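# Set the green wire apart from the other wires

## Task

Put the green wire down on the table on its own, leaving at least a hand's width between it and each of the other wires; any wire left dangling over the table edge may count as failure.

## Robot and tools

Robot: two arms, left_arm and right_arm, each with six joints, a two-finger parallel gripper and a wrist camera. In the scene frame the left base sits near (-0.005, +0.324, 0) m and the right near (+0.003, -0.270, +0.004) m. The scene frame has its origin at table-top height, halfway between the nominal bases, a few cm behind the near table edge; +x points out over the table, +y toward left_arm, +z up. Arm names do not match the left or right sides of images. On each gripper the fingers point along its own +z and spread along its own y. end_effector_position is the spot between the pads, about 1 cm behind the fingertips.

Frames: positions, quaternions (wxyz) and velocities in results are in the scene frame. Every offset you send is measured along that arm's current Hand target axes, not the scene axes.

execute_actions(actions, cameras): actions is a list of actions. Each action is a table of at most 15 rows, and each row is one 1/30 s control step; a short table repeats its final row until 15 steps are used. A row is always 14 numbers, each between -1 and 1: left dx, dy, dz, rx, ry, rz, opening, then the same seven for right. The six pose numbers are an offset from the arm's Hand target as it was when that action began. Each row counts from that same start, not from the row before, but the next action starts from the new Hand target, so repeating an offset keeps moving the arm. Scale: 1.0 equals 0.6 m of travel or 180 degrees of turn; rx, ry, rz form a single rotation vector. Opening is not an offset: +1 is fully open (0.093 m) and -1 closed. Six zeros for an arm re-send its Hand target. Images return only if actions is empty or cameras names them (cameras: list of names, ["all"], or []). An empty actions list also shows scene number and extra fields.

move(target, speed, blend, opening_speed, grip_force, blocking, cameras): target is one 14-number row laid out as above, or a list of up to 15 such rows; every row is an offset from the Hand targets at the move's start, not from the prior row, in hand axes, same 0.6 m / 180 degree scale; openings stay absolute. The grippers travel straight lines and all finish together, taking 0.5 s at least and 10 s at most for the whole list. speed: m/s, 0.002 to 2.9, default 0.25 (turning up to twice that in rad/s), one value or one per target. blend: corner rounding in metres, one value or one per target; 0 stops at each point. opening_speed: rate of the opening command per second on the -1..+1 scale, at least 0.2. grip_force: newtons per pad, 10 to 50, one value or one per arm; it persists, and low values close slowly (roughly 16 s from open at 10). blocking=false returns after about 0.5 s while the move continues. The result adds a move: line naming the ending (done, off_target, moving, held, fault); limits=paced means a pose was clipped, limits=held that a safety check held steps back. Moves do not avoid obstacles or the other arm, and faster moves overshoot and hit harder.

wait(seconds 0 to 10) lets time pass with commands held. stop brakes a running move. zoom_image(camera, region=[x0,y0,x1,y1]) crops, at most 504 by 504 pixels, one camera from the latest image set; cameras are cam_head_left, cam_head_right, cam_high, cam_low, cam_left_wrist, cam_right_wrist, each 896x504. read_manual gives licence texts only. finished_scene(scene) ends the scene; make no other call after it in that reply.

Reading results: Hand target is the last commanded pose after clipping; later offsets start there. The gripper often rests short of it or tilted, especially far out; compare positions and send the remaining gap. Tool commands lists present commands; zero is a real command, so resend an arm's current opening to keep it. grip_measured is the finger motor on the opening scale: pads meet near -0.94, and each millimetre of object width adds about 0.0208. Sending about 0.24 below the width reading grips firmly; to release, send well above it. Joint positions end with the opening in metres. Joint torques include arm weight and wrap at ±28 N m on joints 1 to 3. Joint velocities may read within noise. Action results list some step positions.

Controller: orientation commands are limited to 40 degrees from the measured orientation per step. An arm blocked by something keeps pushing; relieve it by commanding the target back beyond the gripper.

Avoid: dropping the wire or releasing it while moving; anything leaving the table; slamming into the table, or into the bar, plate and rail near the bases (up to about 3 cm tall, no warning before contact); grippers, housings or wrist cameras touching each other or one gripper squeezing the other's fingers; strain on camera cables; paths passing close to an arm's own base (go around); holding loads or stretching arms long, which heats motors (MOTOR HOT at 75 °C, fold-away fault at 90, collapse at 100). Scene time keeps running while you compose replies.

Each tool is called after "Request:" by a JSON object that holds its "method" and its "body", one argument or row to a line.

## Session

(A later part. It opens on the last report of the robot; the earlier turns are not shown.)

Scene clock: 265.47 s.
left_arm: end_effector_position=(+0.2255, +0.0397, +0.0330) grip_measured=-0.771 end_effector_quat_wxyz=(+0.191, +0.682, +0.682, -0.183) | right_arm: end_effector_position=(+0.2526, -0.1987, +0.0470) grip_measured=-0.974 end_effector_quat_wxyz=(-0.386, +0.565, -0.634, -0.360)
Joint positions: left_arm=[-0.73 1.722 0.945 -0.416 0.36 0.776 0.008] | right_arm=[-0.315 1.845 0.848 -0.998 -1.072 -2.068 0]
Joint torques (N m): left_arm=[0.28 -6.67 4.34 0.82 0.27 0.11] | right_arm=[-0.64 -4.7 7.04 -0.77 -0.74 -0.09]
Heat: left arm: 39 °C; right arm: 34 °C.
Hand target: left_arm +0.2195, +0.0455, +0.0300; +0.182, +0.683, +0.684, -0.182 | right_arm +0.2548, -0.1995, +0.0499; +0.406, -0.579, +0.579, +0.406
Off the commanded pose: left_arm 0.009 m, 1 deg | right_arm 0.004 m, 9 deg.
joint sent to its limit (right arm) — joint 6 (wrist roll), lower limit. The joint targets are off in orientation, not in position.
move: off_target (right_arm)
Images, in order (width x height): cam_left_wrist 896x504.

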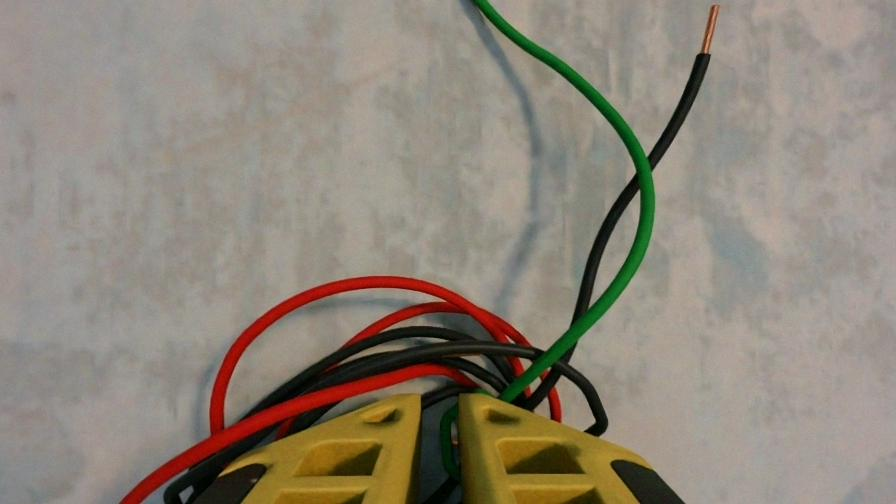

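Request:
{"method": "move", "body": {
  "target": [0, 0, 0, 0, 0, 0, -1, 0, 0, 0, 0, 0, 0, -1],
  "speed": 0.05,
  "cameras": ["cam_left_wrist"]
}}

Request:
{"method": "zoom_image", "body": {
  "camera": "cam_left_wrist",
  "region": [360, 300, 620, 504]
}}

Scene clock: 269.17 s.
left_arm: end_effector_position=(+0.2250, +0.0396, +0.0327) grip_measured=-0.987 end_effector_quat_wxyz=(+0.191, +0.682, +0.681, -0.184) | right_arm: end_effector_position=(+0.2526, -0.1987, +0.0470) grip_measured=-0.974 end_effector_quat_wxyz=(-0.386, +0.565, -0.634, -0.360)
Joint positions: left_arm=[-0.73 1.722 0.943 -0.415 0.362 0.776 0] | right_arm=[-0.315 1.845 0.848 -0.998 -1.072 -2.068 0]
Joint torques (N m): left_arm=[0.27 -6.67 4.49 0.82 0.25 0.11] | right_arm=[-0.64 -4.67 6.95 -0.8 -0.72 -0.1]
Heat: left arm: 39 °C; right arm: 34 °C.
Hand target: left_arm +0.2194, +0.0455, +0.0300; +0.182, +0.683, +0.684, -0.182 | right_arm +0.2548, -0.1995, +0.0499; +0.406, -0.579, +0.579, +0.406
Off the commanded pose: left_arm 0.009 m, 1 deg | right_arm 0.004 m, 9 deg.
joint sent to its limit (right arm) — joint 6 (wrist roll), lower limit. The joint targets are off in orientation, not in position.
move: off_target (right_arm)
Images, in order (width x height): cam_left_wrist 896x504.

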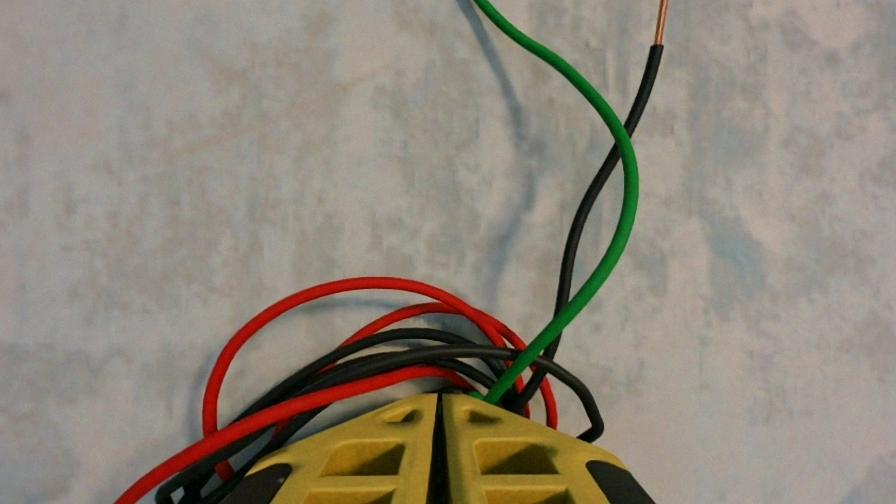

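Scaled by 1.938 from the camera's 896x504 image, which has a finer 1280x720 frame.

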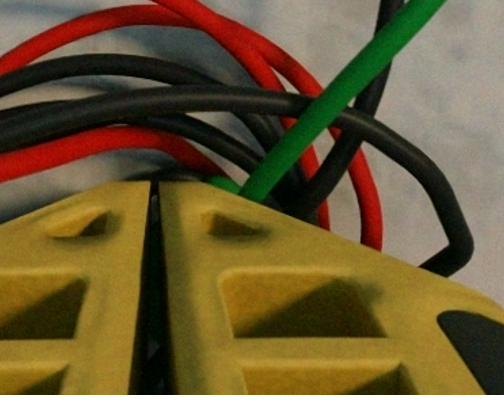

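Request:
{"method": "move", "body": {
  "target": [-0.0448, 0.0167, -0.0512, 0, 0, 0, -1, 0, 0, 0, 0, 0, 0, -1],
  "speed": 0.06,
  "cameras": ["cam_left_wrist"]
}}

Request:
{"method": "zoom_image", "body": {
  "camera": "cam_left_wrist",
  "region": [360, 300, 620, 504]
}}

Scene clock: 272.03 s.
left_arm: end_effector_position=(+0.2224, +0.0430, +0.0515) grip_measured=-0.987 end_effector_quat_wxyz=(+0.161, +0.682, +0.689, -0.184) | right_arm: end_effector_position=(+0.2526, -0.1987, +0.0470) grip_measured=-0.974 end_effector_quat_wxyz=(-0.386, +0.565, -0.634, -0.360)
Joint positions: left_arm=[-0.73 1.711 1.036 -0.581 0.36 0.776 0] | right_arm=[-0.315 1.845 0.848 -0.998 -1.072 -2.068 0]
Joint torques (N m): left_arm=[0.23 -7.9 9.77 0.64 0.28 0.11] | right_arm=[-0.61 -4.55 7.01 -0.78 -0.72 -0.09]
Heat: left arm: 40 °C; right arm: 33 °C.
Hand target: left_arm +0.2295, +0.0375, +0.0700; +0.182, +0.683, +0.684, -0.183 | right_arm +0.2548, -0.1995, +0.0499; +0.406, -0.579, +0.579, +0.406
Off the commanded pose: left_arm 0.021 m, 3 deg | right_arm 0.004 m, 9 deg.
joint sent to its limit (right arm) — joint 6 (wrist roll), lower limit. The joint targets are off in orientation, not in position.
move: off_target (left_arm, right_arm)
Images, in order (width x height): cam_left_wrist 896x504.

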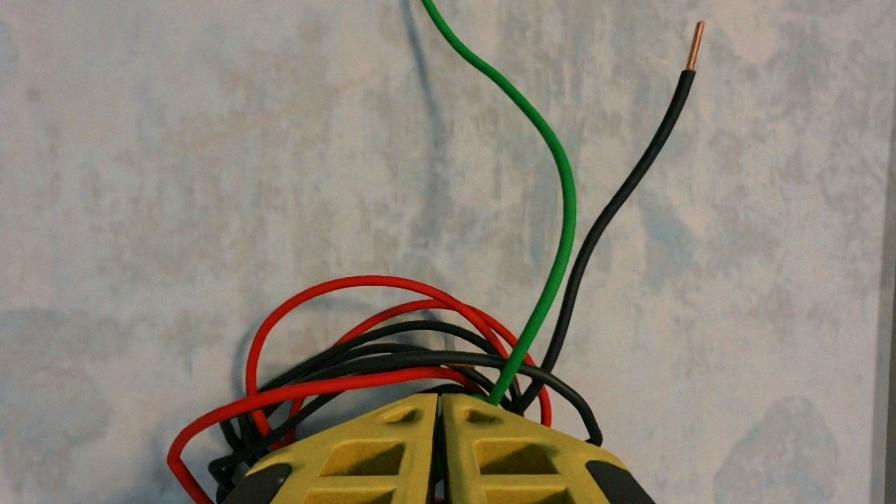

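Scaled by 1.938 from the camera's 896x504 image, which has a finer 1280x720 frame.

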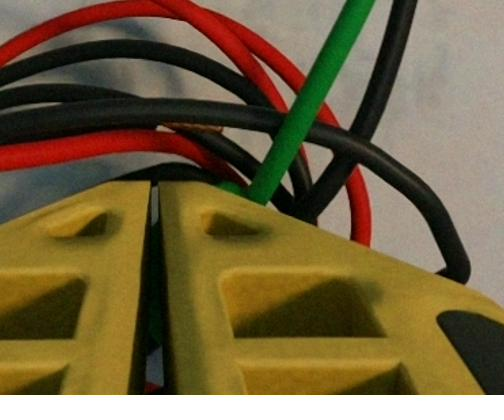

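Request:
{"method": "move", "body": {
  "target": [-0.0704, 0.0167, -0.0557, 0, 0, 0, -1, 0, 0, 0, 0, 0, 0, -1],
  "speed": 0.06,
  "cameras": ["cam_left_wrist", "cam_right_wrist"]
}}

Request:
{"method": "zoom_image", "body": {
  "camera": "cam_left_wrist",
  "region": [300, 300, 620, 504]
}}

Request:
{"method": "zoom_image", "body": {
  "camera": "cam_right_wrist",
  "region": [200, 0, 500, 150]
}}

Scene clock: 275.83 s.
left_arm: end_effector_position=(+0.2380, +0.0250, +0.1082) grip_measured=-0.987 end_effector_quat_wxyz=(+0.173, +0.683, +0.686, -0.181) | right_arm: end_effector_position=(+0.2526, -0.1988, +0.0470) grip_measured=-0.974 end_effector_quat_wxyz=(-0.386, +0.566, -0.634, -0.360)
Joint positions: left_arm=[-0.745 1.711 1.265 -0.781 0.35 0.762 0] | right_arm=[-0.315 1.845 0.848 -0.998 -1.071 -2.068 0]
Joint torques (N m): left_arm=[-0.81 -6.27 10.52 0.74 0.27 -0.03] | right_arm=[-0.66 -4.71 7.04 -0.79 -0.76 -0.09]
Heat: left arm: 40 °C; right arm: 33 °C.
Hand target: left_arm +0.2396, +0.0176, +0.1200; +0.182, +0.683, +0.683, -0.182 | right_arm +0.2548, -0.1995, +0.0499; +0.406, -0.579, +0.579, +0.406
Off the commanded pose: left_arm 0.014 m, 1 deg | right_arm 0.004 m, 9 deg.
joint sent to its limit (right arm) — joint 6 (wrist roll), lower limit. The joint targets are off in orientation, not in position.
move: off_target (left_arm, right_arm)
Images, in order (width x height): cam_left_wrist 896x504, cam_right_wrist 896x504.

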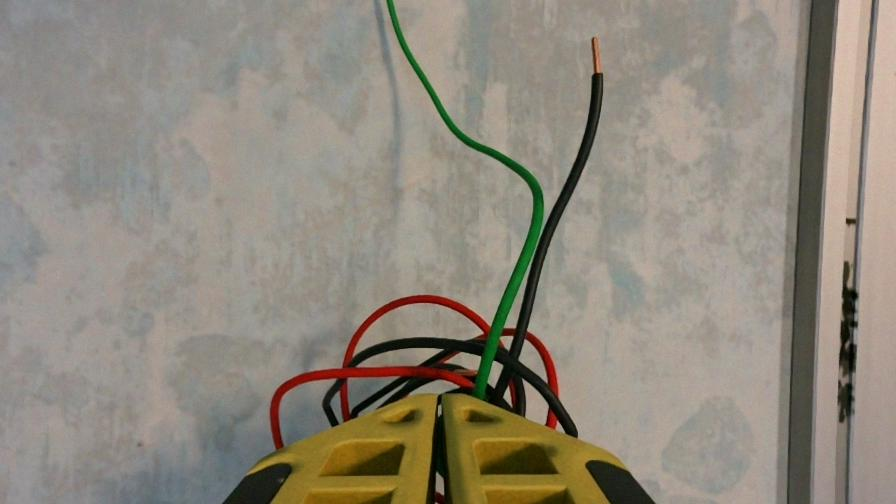

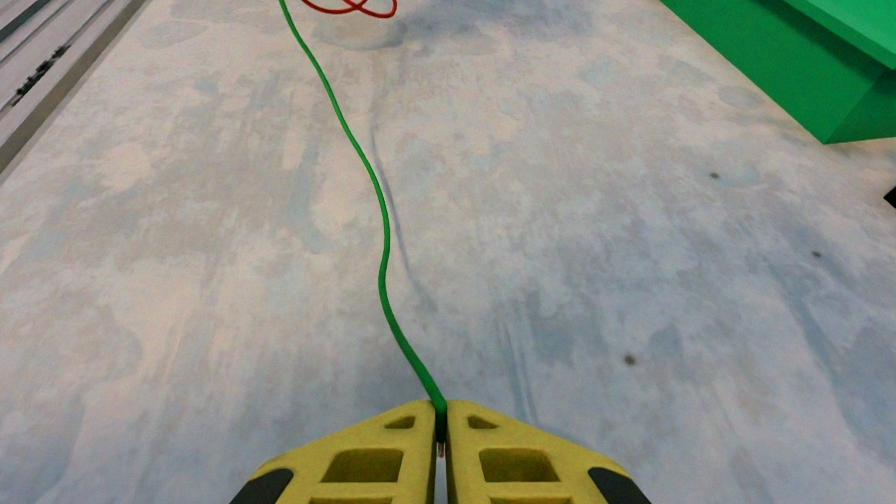

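Scaled by 1.575 from the camera's 896x504 image, which has a finer 1280x720 frame.

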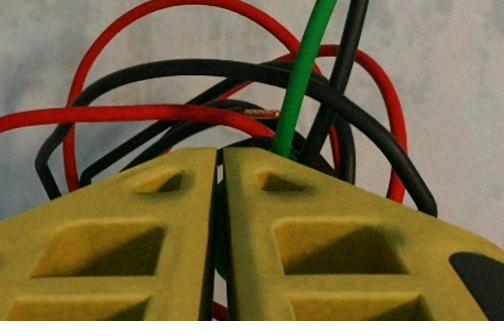

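Scaled by 1.680 from the camera's 896x504 image, which has a finer 1280x720 frame.

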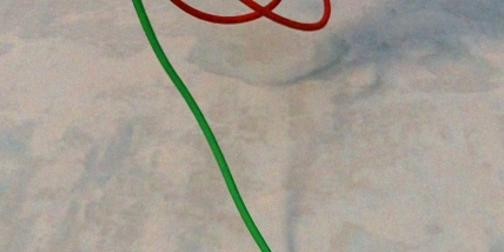

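Request:
{"method": "move", "body": {
  "target": [-0.1447, 0, 0.083, 0, 0, 0, -1, -0.094, 0, -0.0341, 0, 0, 0, -1],
  "speed": 0.1,
  "cameras": ["cam_left_wrist", "cam_right_wrist", "cam_high"]
}}

Request:
{"method": "zoom_image", "body": {
  "camera": "cam_right_wrist",
  "region": [250, 0, 602, 198]
}}

Scene clock: 281.23 s.
left_arm: end_effector_position=(+0.2381, -0.0741, +0.1079) grip_measured=-0.987 end_effector_quat_wxyz=(+0.171, +0.685, +0.685, -0.179) | right_arm: end_effector_position=(+0.2510, -0.1978, +0.0957) grip_measured=-0.974 end_effector_quat_wxyz=(+0.373, -0.554, +0.641, +0.379)
Joint positions: left_arm=[-0.928 1.981 1.6 -0.796 0.282 0.589 0] | right_arm=[-0.315 1.743 0.944 -1.251 -1.067 -2.068 0]
Joint torques (N m): left_arm=[-0.57 -7.91 11.04 0.85 0.21 -0.06] | right_arm=[-0.81 -8.55 7.87 -0.88 -0.72 -0.08]
Heat: left arm: 40 °C; right arm: 34 °C.
Hand target: left_arm +0.2396, -0.0826, +0.1202; +0.183, +0.683, +0.683, -0.182 | right_arm +0.2548, -0.1995, +0.1099; +0.406, -0.579, +0.579, +0.406
Off the commanded pose: left_arm 0.015 m, 1 deg | right_arm 0.015 m, 9 deg.
joint sent to its limit (right arm) — joint 6 (wrist roll), lower limit. The joint targets are off in orientation, not in position.
move: off_target (left_arm, right_arm)
Images, in order (width x height): cam_high 896x504, cam_left_wrist 896x504, cam_right_wrist 896x504.

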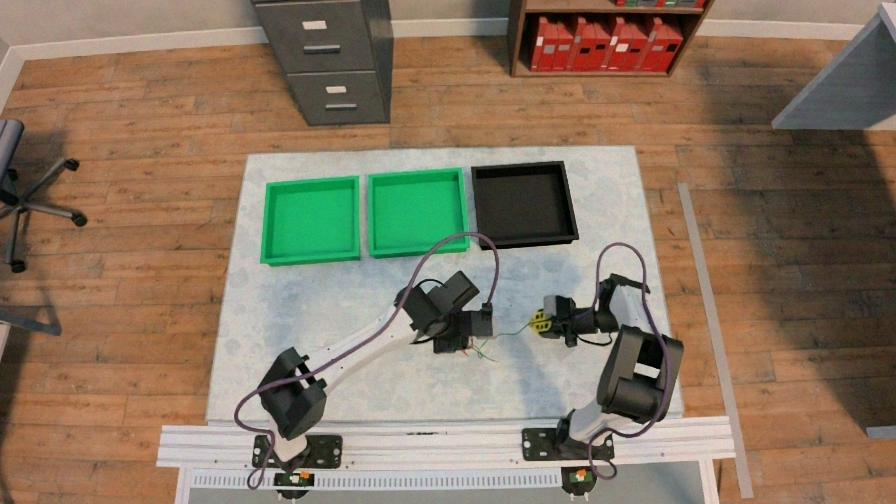

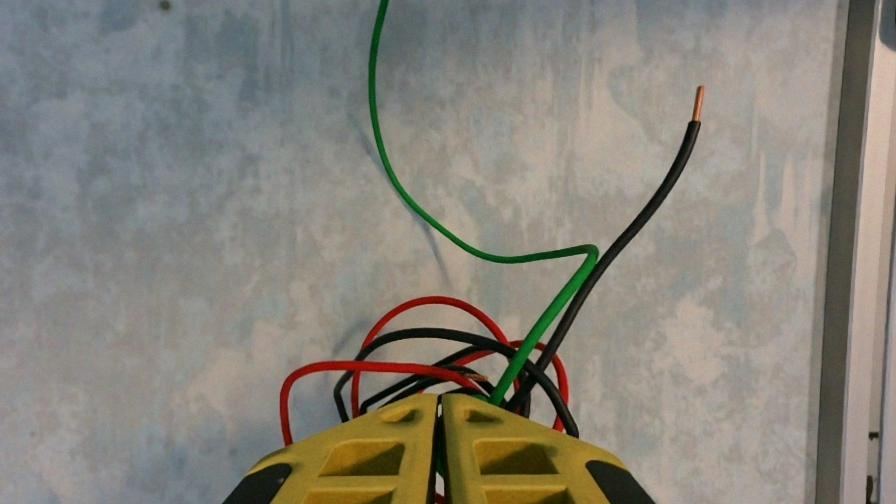

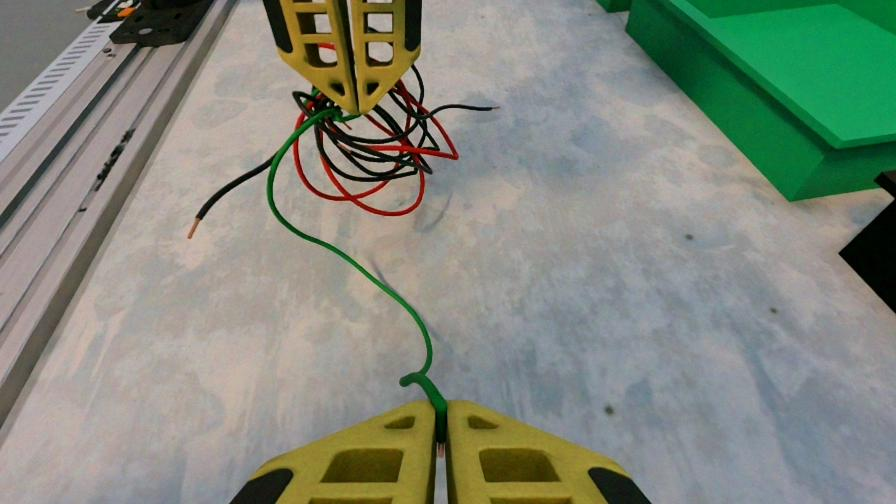

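Scaled by 1.432 from the camera's 896x504 image, which has a finer 1280x720 frame.

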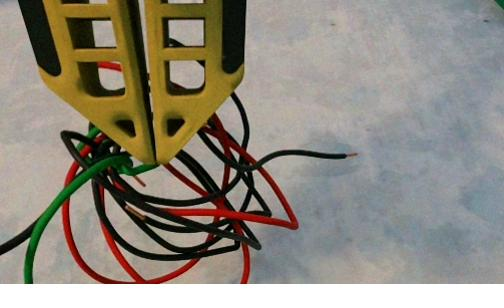

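Request:
{"method": "zoom_image", "body": {
  "camera": "cam_right_wrist",
  "region": [270, 70, 410, 150]
}}

Scaled by 3.600 from the camera's 896x504 image, which has a finer 1280x720 frame.

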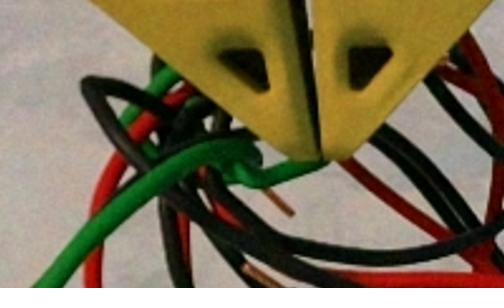

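Request:
{"method": "zoom_image", "body": {
  "camera": "cam_high",
  "region": [420, 290, 560, 380]
}}

Request:
{"method": "zoom_image", "body": {
  "camera": "cam_right_wrist",
  "region": [170, 60, 520, 260]
}}

Request:
{"method": "zoom_image", "body": {
  "camera": "cam_left_wrist",
  "region": [260, 280, 620, 504]
}}

Scaled by 3.600 from the camera's 896x504 image, which has a finer 1280x720 frame.

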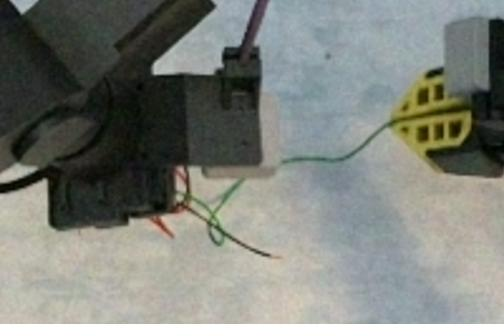

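Scaled by 1.440 from the camera's 896x504 image, which has a finer 1280x720 frame.

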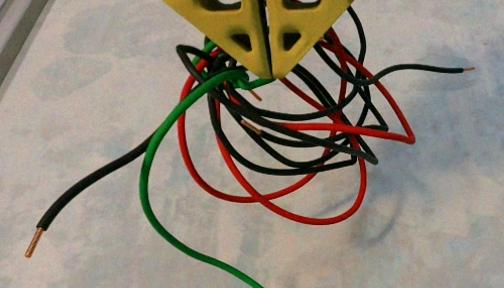

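Scaled by 1.400 from the camera's 896x504 image, which has a finer 1280x720 frame.

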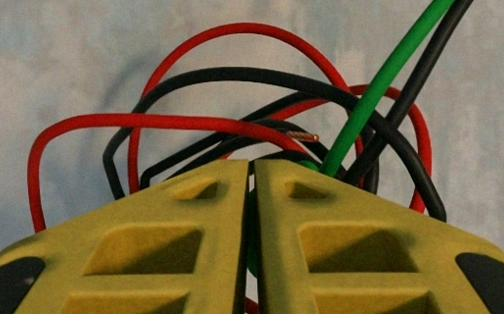

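Request:
{"method": "move", "body": {
  "target": [
    [0, 0, 0, 0, 0, 0, -1, 0.1559, -0.0583, -0.0144, 0, 0, 0, -1],
    [0, 0, 0, 0, 0, 0, -1, 0.1559, -0.0583, -0.0144, 0, 0, 0, -0.7]
  ],
  "speed": 0.12,
  "cameras": ["cam_right_wrist"]
}}

Scene clock: 307.47 s.
left_arm: end_effector_position=(+0.2381, -0.0740, +0.1078) grip_measured=-0.987 end_effector_quat_wxyz=(+0.171, +0.685, +0.686, -0.180) | right_arm: end_effector_position=(+0.2835, -0.2358, +0.0251) grip_measured=-0.702 end_effector_quat_wxyz=(+0.365, -0.545, +0.666, +0.355)
Joint positions: left_arm=[-0.928 1.981 1.6 -0.796 0.282 0.588 0] | right_arm=[-0.394 2.016 1.017 -1.042 -1.012 -2.068 0.012]
Joint torques (N m): left_arm=[-0.57 -7.91 11.04 0.88 0.21 -0.04] | right_arm=[-0.99 -6.12 6.79 -0.52 -0.71 -0.09]
Heat: left arm: 43 °C; right arm: 38 °C.
Hand target: left_arm +0.2396, -0.0826, +0.1202; +0.182, +0.683, +0.683, -0.182 | right_arm +0.2898, -0.2395, +0.0250; +0.406, -0.579, +0.579, +0.406
Off the commanded pose: left_arm 0.015 m, 1 deg | right_arm 0.007 m, 13 deg.
joint sent to its limit (right arm) — joint 6 (wrist roll), lower limit. The joint targets are off in orientation, not in position.
move: off_target (left_arm, right_arm); target 2's new opening was sent with right_arm's hand 0.007 m and 13 deg from that target
Images, in order (width x height): cam_right_wrist 896x504.

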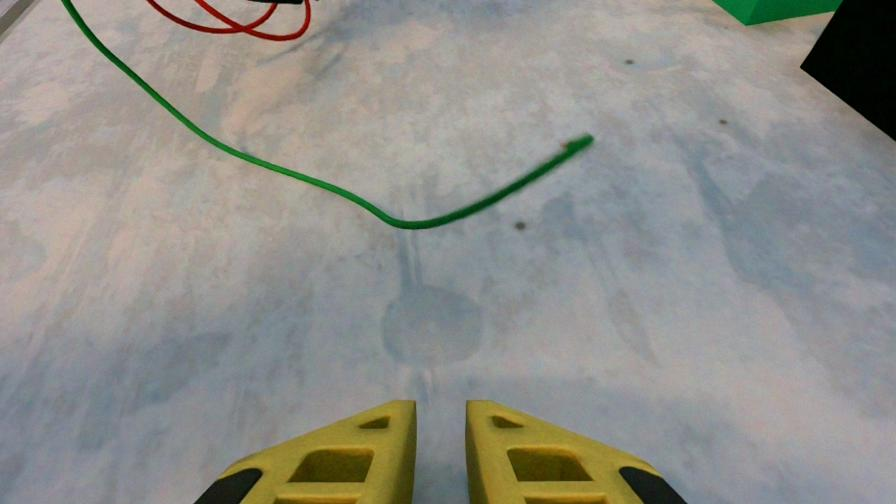

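Request:
{"method": "move", "body": {
  "target": [
    [0.0434, 0.1, -0.0249, 0, -0.167, 0, -1, -0.141, 0, -0.0511, 0, 0, 0, -0.7],
    [0.0434, 0.1, -0.0249, 0, -0.167, 0, -1, -0.194, 0.11, 0.1096, 0.0932, -0.0544, 0.0249, -0.7]
  ],
  "speed": 0.12,
  "cameras": ["cam_right_wrist", "cam_left_wrist", "cam_high"]
}}

Request:
{"method": "zoom_image", "body": {
  "camera": "cam_right_wrist",
  "region": [200, 0, 700, 280]
}}

Scene clock: 320.37 s.
left_arm: end_effector_position=(+0.2997, -0.0526, +0.1067) grip_measured=-0.987 end_effector_quat_wxyz=(+0.338, +0.615, +0.623, -0.346) | right_arm: end_effector_position=(+0.2235, -0.1398, +0.1063) grip_measured=-0.702 end_effector_quat_wxyz=(+0.503, -0.442, +0.632, +0.390)
Joint positions: left_arm=[-0.667 1.916 1.212 -0.111 0.715 0.605 0] | right_arm=[-0.152 1.223 0.285 0.026 -1.348 -0.889 0.012]
Joint torques (N m): left_arm=[0.62 -9.65 5.98 1.74 0.62 -0.01] | right_arm=[0.1 -4.04 6.64 1.47 -0.64 0.06]
Heat: left arm: 43 °C; right arm: 37 °C.
Hand target: left_arm +0.2996, -0.0525, +0.1200; +0.353, +0.612, +0.613, -0.353 | right_arm +0.2238, -0.1380, +0.1120; +0.517, -0.454, +0.617, +0.381
Off the commanded pose: left_arm 0.013 m, 2 deg | right_arm 0.006 m, 3 deg.
move: off_target (left_arm, right_arm)
Images, in order (width x height): cam_high 896x504, cam_left_wrist 896x504, cam_right_wrist 896x504.

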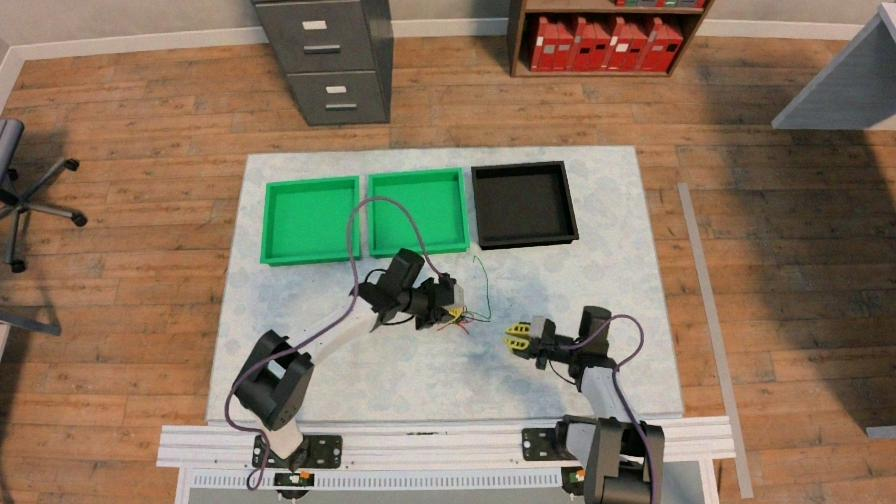

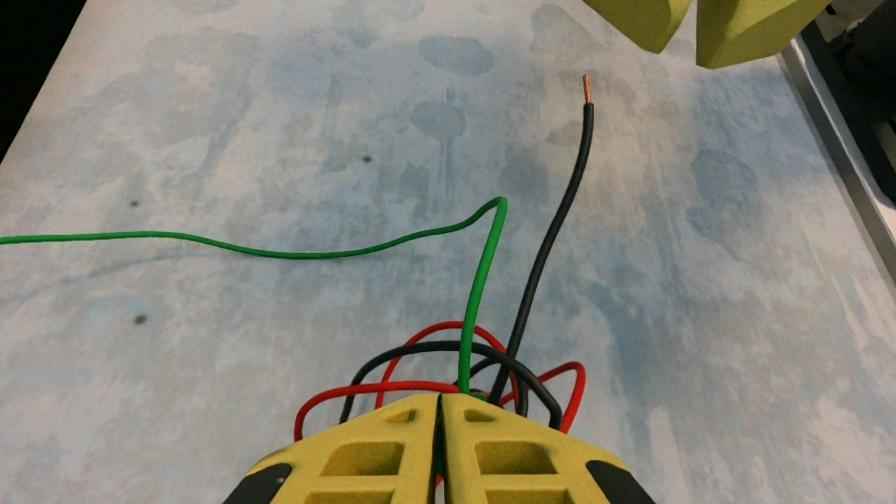

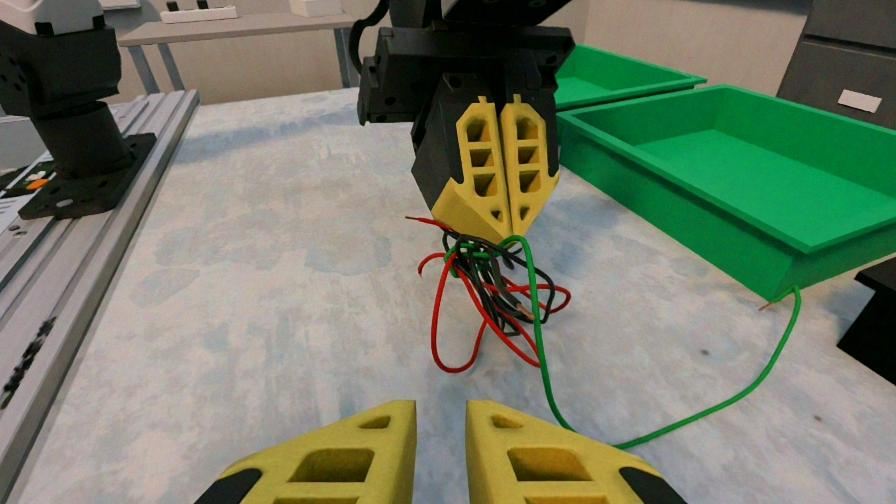

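Scaled by 1.008 from the camera's 896x504 image, which has a finer 1280x720 frame.

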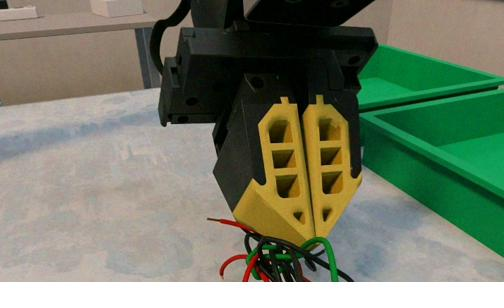

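Request:
{"method": "zoom_image", "body": {
  "camera": "cam_right_wrist",
  "region": [390, 200, 610, 400]
}}

Request:
{"method": "zoom_image", "body": {
  "camera": "cam_left_wrist",
  "region": [380, 0, 860, 420]
}}

Scaled by 2.291 from the camera's 896x504 image, which has a finer 1280x720 frame.

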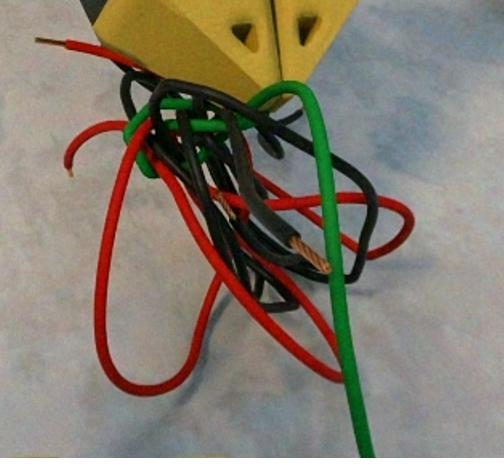

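Scaled by 1.050 from the camera's 896x504 image, which has a finer 1280x720 frame.

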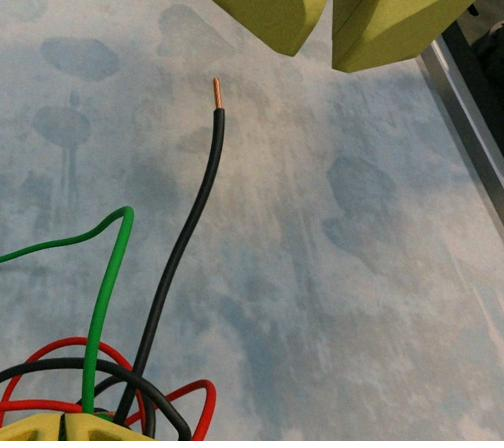

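Request:
{"method": "zoom_image", "body": {
  "camera": "cam_right_wrist",
  "region": [430, 225, 530, 295]
}}

Scaled by 5.040 from the camera's 896x504 image, which has a finer 1280x720 frame.

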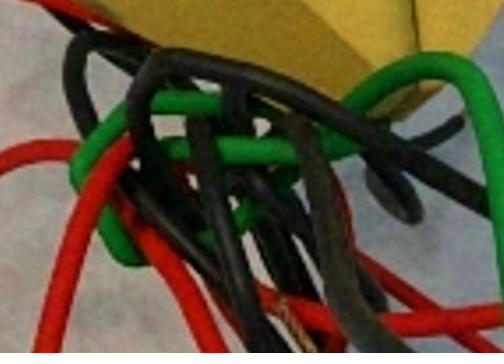

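Request:
{"method": "move", "body": {
  "target": [0, 0, 0, 0, 0, 0, -1, -0.0083, -0.0361, 0.01, 0, 0, 0, -0.55],
  "speed": 0.1,
  "cameras": ["cam_right_wrist", "cam_left_wrist"]
}}

Request:
{"method": "zoom_image", "body": {
  "camera": "cam_right_wrist",
  "region": [340, 200, 560, 420]
}}

Scene clock: 329.40 s.
left_arm: end_effector_position=(+0.2997, -0.0526, +0.1067) grip_measured=-0.987 end_effector_quat_wxyz=(+0.338, +0.615, +0.623, -0.346) | right_arm: end_effector_position=(+0.2407, -0.1392, +0.1101) grip_measured=-0.552 end_effector_quat_wxyz=(+0.507, -0.443, +0.630, +0.387)
Joint positions: left_arm=[-0.667 1.916 1.212 -0.111 0.715 0.605 0] | right_arm=[-0.134 1.286 0.32 0.142 -1.336 -0.809 0.019]
Joint torques (N m): left_arm=[0.59 -9.65 5.98 1.74 0.61 -0.01] | right_arm=[0.16 -1.88 8.66 1.6 -0.58 0.1]
Heat: left arm: 43 °C; right arm: 35 °C.
Hand target: left_arm +0.2996, -0.0525, +0.1200; +0.353, +0.612, +0.613, -0.353 | right_arm +0.2465, -0.1381, +0.1158; +0.517, -0.454, +0.617, +0.381
Off the commanded pose: left_arm 0.013 m, 2 deg | right_arm 0.008 m, 2 deg.
move: off_target (left_arm)
Images, in order (width x height): cam_left_wrist 896x504, cam_right_wrist 896x504.

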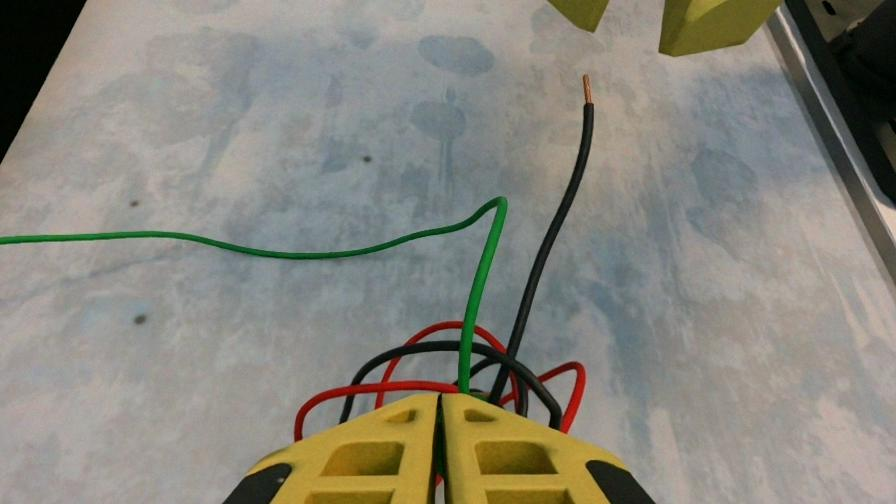

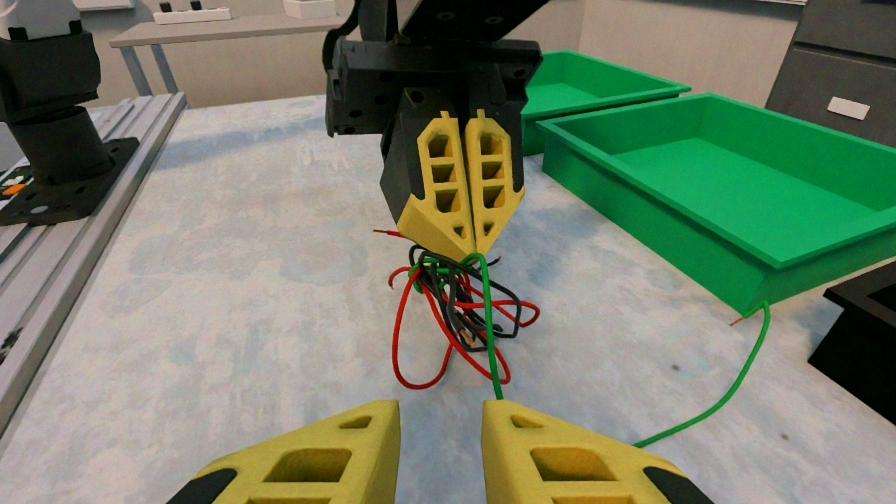

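Scaled by 2.291 from the camera's 896x504 image, which has a finer 1280x720 frame.

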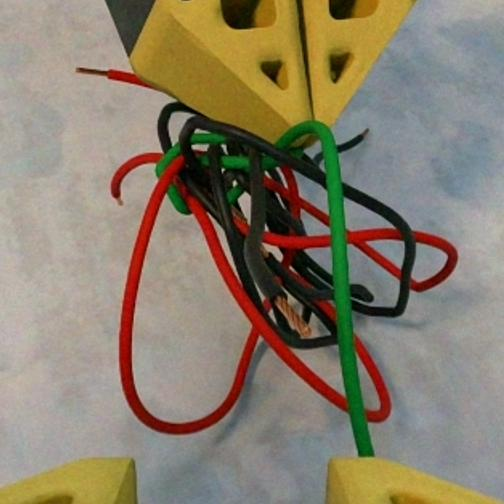

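Request:
{"method": "move", "body": {
  "target": [
    [0, 0, 0, 0, 0, 0, -1, 0.0009, -0.0066, 0.0251, 0, 0, 0, -0.55],
    [0, 0, 0, 0, 0, 0, -1, 0.0183, -0.0054, 0.1055, 0, 0, 0, -0.55]
  ],
  "speed": 0.08,
  "blend": [0.01, 0],
  "cameras": ["cam_right_wrist", "cam_left_wrist"]
}}

Request:
{"method": "zoom_image", "body": {
  "camera": "cam_right_wrist",
  "region": [300, 200, 600, 504]
}}

Scene clock: 336.70 s.
left_arm: end_effector_position=(+0.2997, -0.0526, +0.1068) grip_measured=-0.987 end_effector_quat_wxyz=(+0.338, +0.615, +0.623, -0.346) | right_arm: end_effector_position=(+0.2677, -0.0830, +0.0931) grip_measured=-0.552 end_effector_quat_wxyz=(+0.511, -0.451, +0.624, +0.384)
Joint positions: left_arm=[-0.667 1.916 1.212 -0.11 0.715 0.604 0] | right_arm=[0.151 1.579 0.273 0.924 -1.1 -0.364 0.019]
Joint torques (N m): left_arm=[0.61 -9.63 5.98 1.74 0.62 -0.01] | right_arm=[-0.03 -3.25 5.33 2.07 -0.19 0.12]
Heat: left arm: 43 °C; right arm: 34 °C.
Hand target: left_arm +0.2996, -0.0525, +0.1200; +0.353, +0.612, +0.613, -0.353 | right_arm +0.2676, -0.0813, +0.0941; +0.518, -0.454, +0.617, +0.381
Off the commanded pose: left_arm 0.013 m, 2 deg | right_arm 0.002 m, 1 deg.
move: off_target (left_arm); blend cut to 0.008 m at target 1
Images, in order (width x height): cam_left_wrist 896x504, cam_right_wrist 896x504.

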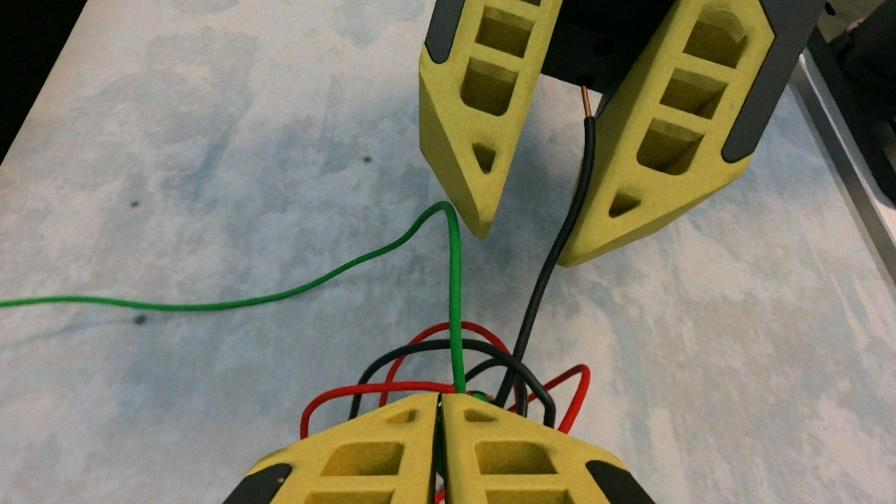

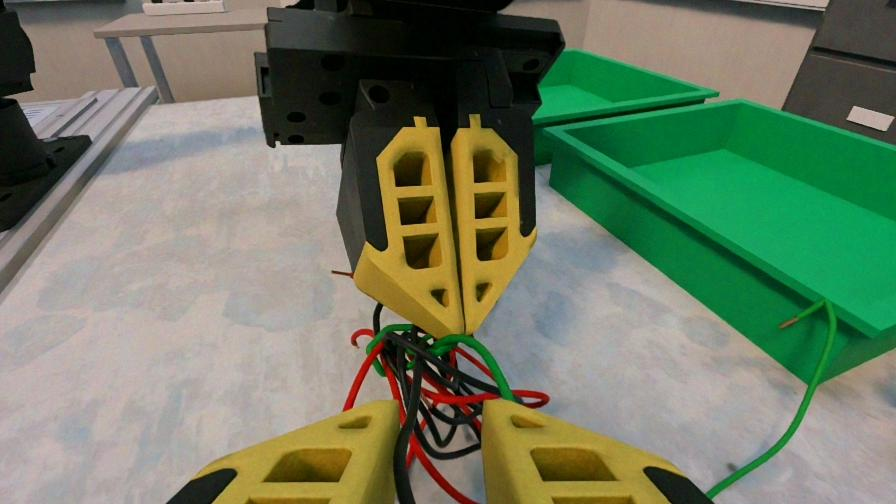

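Scaled by 1.658 from the camera's 896x504 image, which has a finer 1280x720 frame.

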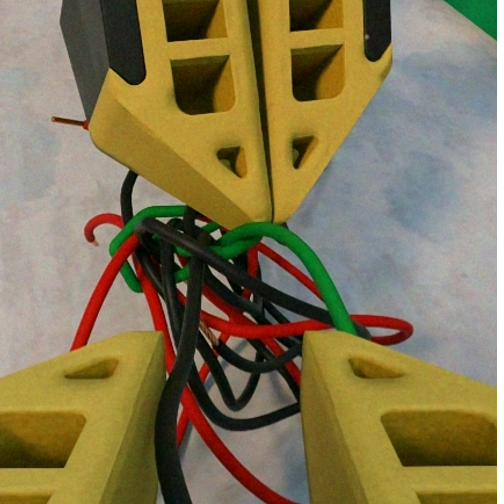

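Request:
{"method": "move", "body": {
  "target": [0, 0, 0, 0, 0, 0, -1, 0, 0, 0, 0, 0, 0, -1],
  "speed": 0.05,
  "cameras": ["cam_right_wrist", "cam_left_wrist"]
}}

Request:
{"method": "zoom_image", "body": {
  "camera": "cam_right_wrist",
  "region": [340, 300, 580, 440]
}}

Request:
{"method": "zoom_image", "body": {
  "camera": "cam_left_wrist",
  "region": [340, 180, 660, 460]
}}

Scene clock: 338.27 s.
left_arm: end_effector_position=(+0.2998, -0.0527, +0.1068) grip_measured=-0.987 end_effector_quat_wxyz=(+0.338, +0.615, +0.623, -0.346) | right_arm: end_effector_position=(+0.2679, -0.0830, +0.0934) grip_measured=-0.973 end_effector_quat_wxyz=(+0.511, -0.451, +0.623, +0.383)
Joint positions: left_arm=[-0.667 1.916 1.212 -0.11 0.715 0.604 0] | right_arm=[0.151 1.579 0.273 0.926 -1.1 -0.362 0]
Joint torques (N m): left_arm=[0.61 -9.63 6 1.73 0.62 -0.01] | right_arm=[0.13 -3.1 5.3 2.07 -0.19 0.1]
Heat: left arm: 43 °C; right arm: 34 °C.
Hand target: left_arm +0.2996, -0.0525, +0.1200; +0.353, +0.612, +0.613, -0.353 | right_arm +0.2676, -0.0813, +0.0941; +0.518, -0.454, +0.617, +0.381
Off the commanded pose: left_arm 0.013 m, 2 deg | right_arm 0.002 m, 1 deg.
move: off_target (left_arm)
Images, in order (width x height): cam_left_wrist 896x504, cam_right_wrist 896x504.

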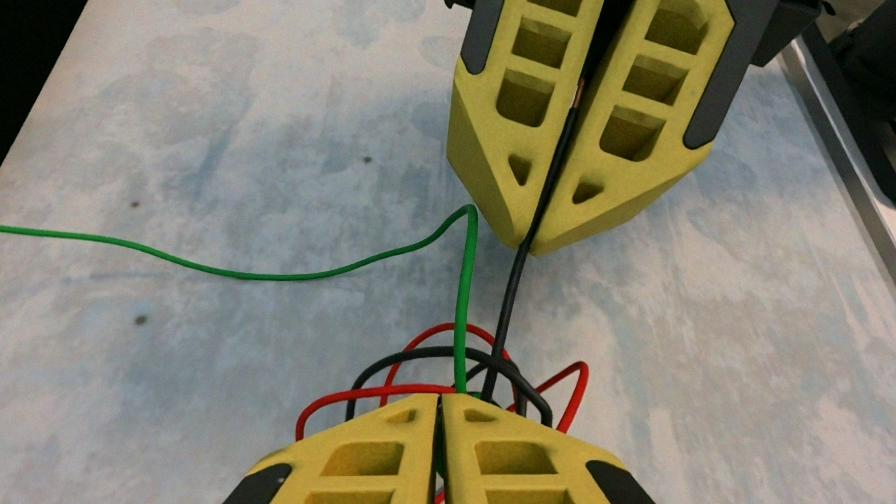

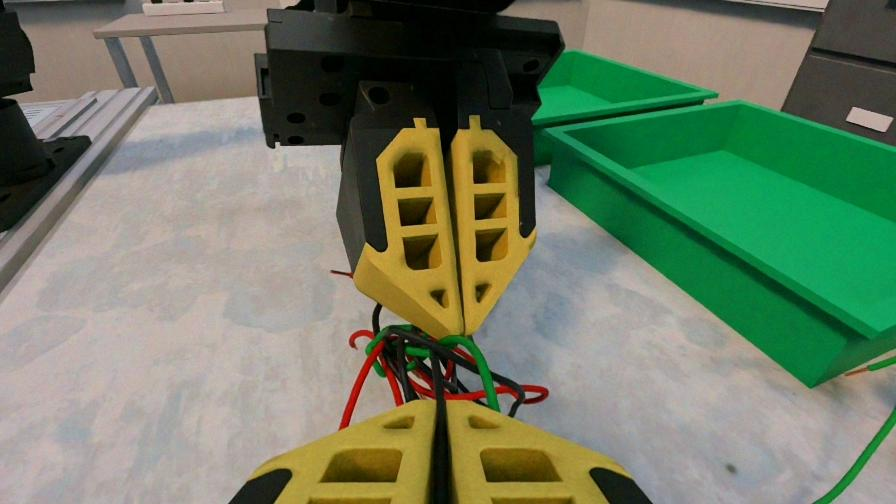

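Scaled by 2.100 from the camera's 896x504 image, which has a finer 1280x720 frame.

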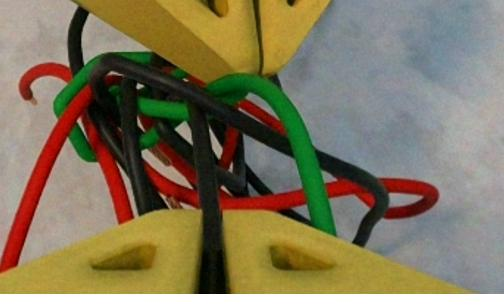

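Scaled by 1.575 from the camera's 896x504 image, which has a finer 1280x720 frame.

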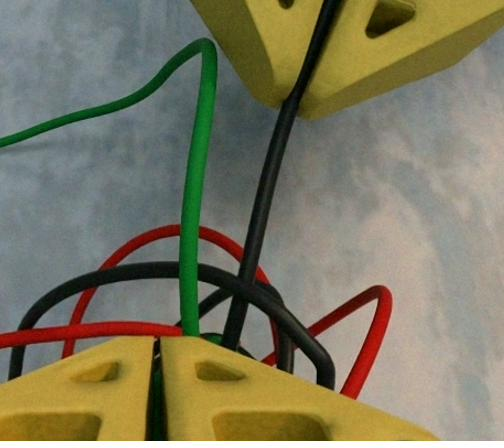

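Request:
{"method": "move", "body": {
  "target": [0, 0, 0, 0, 0, 0, -1, -0.0035, -0.0084, -0.0955, 0, 0, 0, -1],
  "speed": 0.06,
  "cameras": ["cam_right_wrist", "cam_left_wrist"]
}}

Request:
{"method": "zoom_image", "body": {
  "camera": "cam_right_wrist",
  "region": [320, 220, 600, 420]
}}

Request:
{"method": "zoom_image", "body": {
  "camera": "cam_left_wrist",
  "region": [280, 180, 660, 460]
}}

Scene clock: 344.63 s.
left_arm: end_effector_position=(+0.2996, -0.0529, +0.1072) grip_measured=-0.987 end_effector_quat_wxyz=(+0.339, +0.615, +0.622, -0.347) | right_arm: end_effector_position=(+0.2508, -0.1349, +0.0928) grip_measured=-0.973 end_effector_quat_wxyz=(+0.499, -0.436, +0.638, +0.393)
Joint positions: left_arm=[-0.667 1.916 1.212 -0.109 0.718 0.604 0] | right_arm=[-0.102 1.418 0.301 0.358 -1.308 -0.712 0]
Joint torques (N m): left_arm=[0.61 -9.63 5.96 1.72 0.58 -0.01] | right_arm=[-0.94 -5.55 8.5 1.27 -0.69 -0.18]
Heat: left arm: 44 °C; right arm: 34 °C.
Hand target: left_arm +0.2996, -0.0525, +0.1200; +0.353, +0.612, +0.613, -0.353 | right_arm +0.2557, -0.1364, +0.1061; +0.518, -0.454, +0.617, +0.381
Off the commanded pose: left_arm 0.013 m, 2 deg | right_arm 0.014 m, 4 deg.
move: off_target (left_arm, right_arm)
Images, in order (width x height): cam_left_wrist 896x504, cam_right_wrist 896x504.

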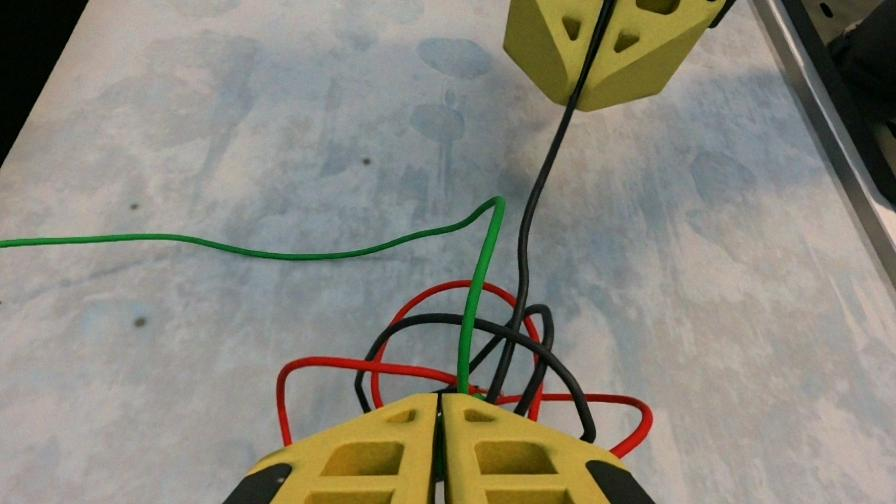

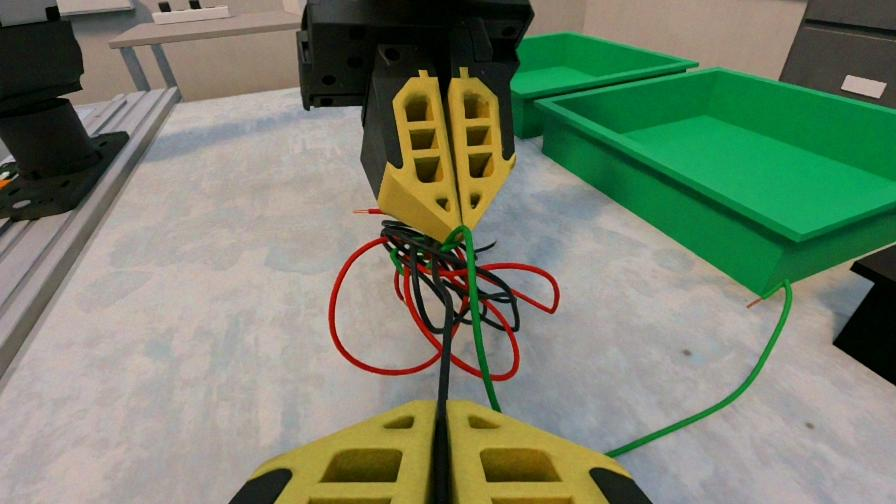

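Scaled by 1.800 from the camera's 896x504 image, which has a finer 1280x720 frame.

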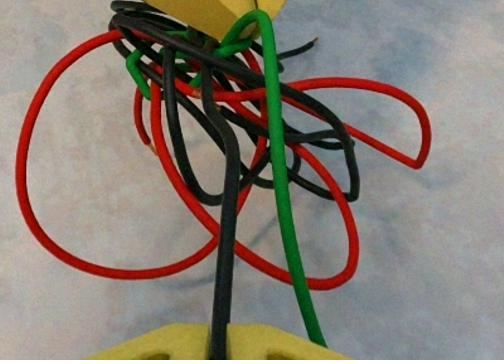

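Scaled by 1.326 from the camera's 896x504 image, which has a finer 1280x720 frame.

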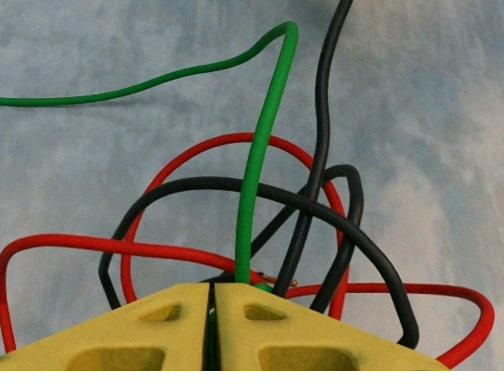

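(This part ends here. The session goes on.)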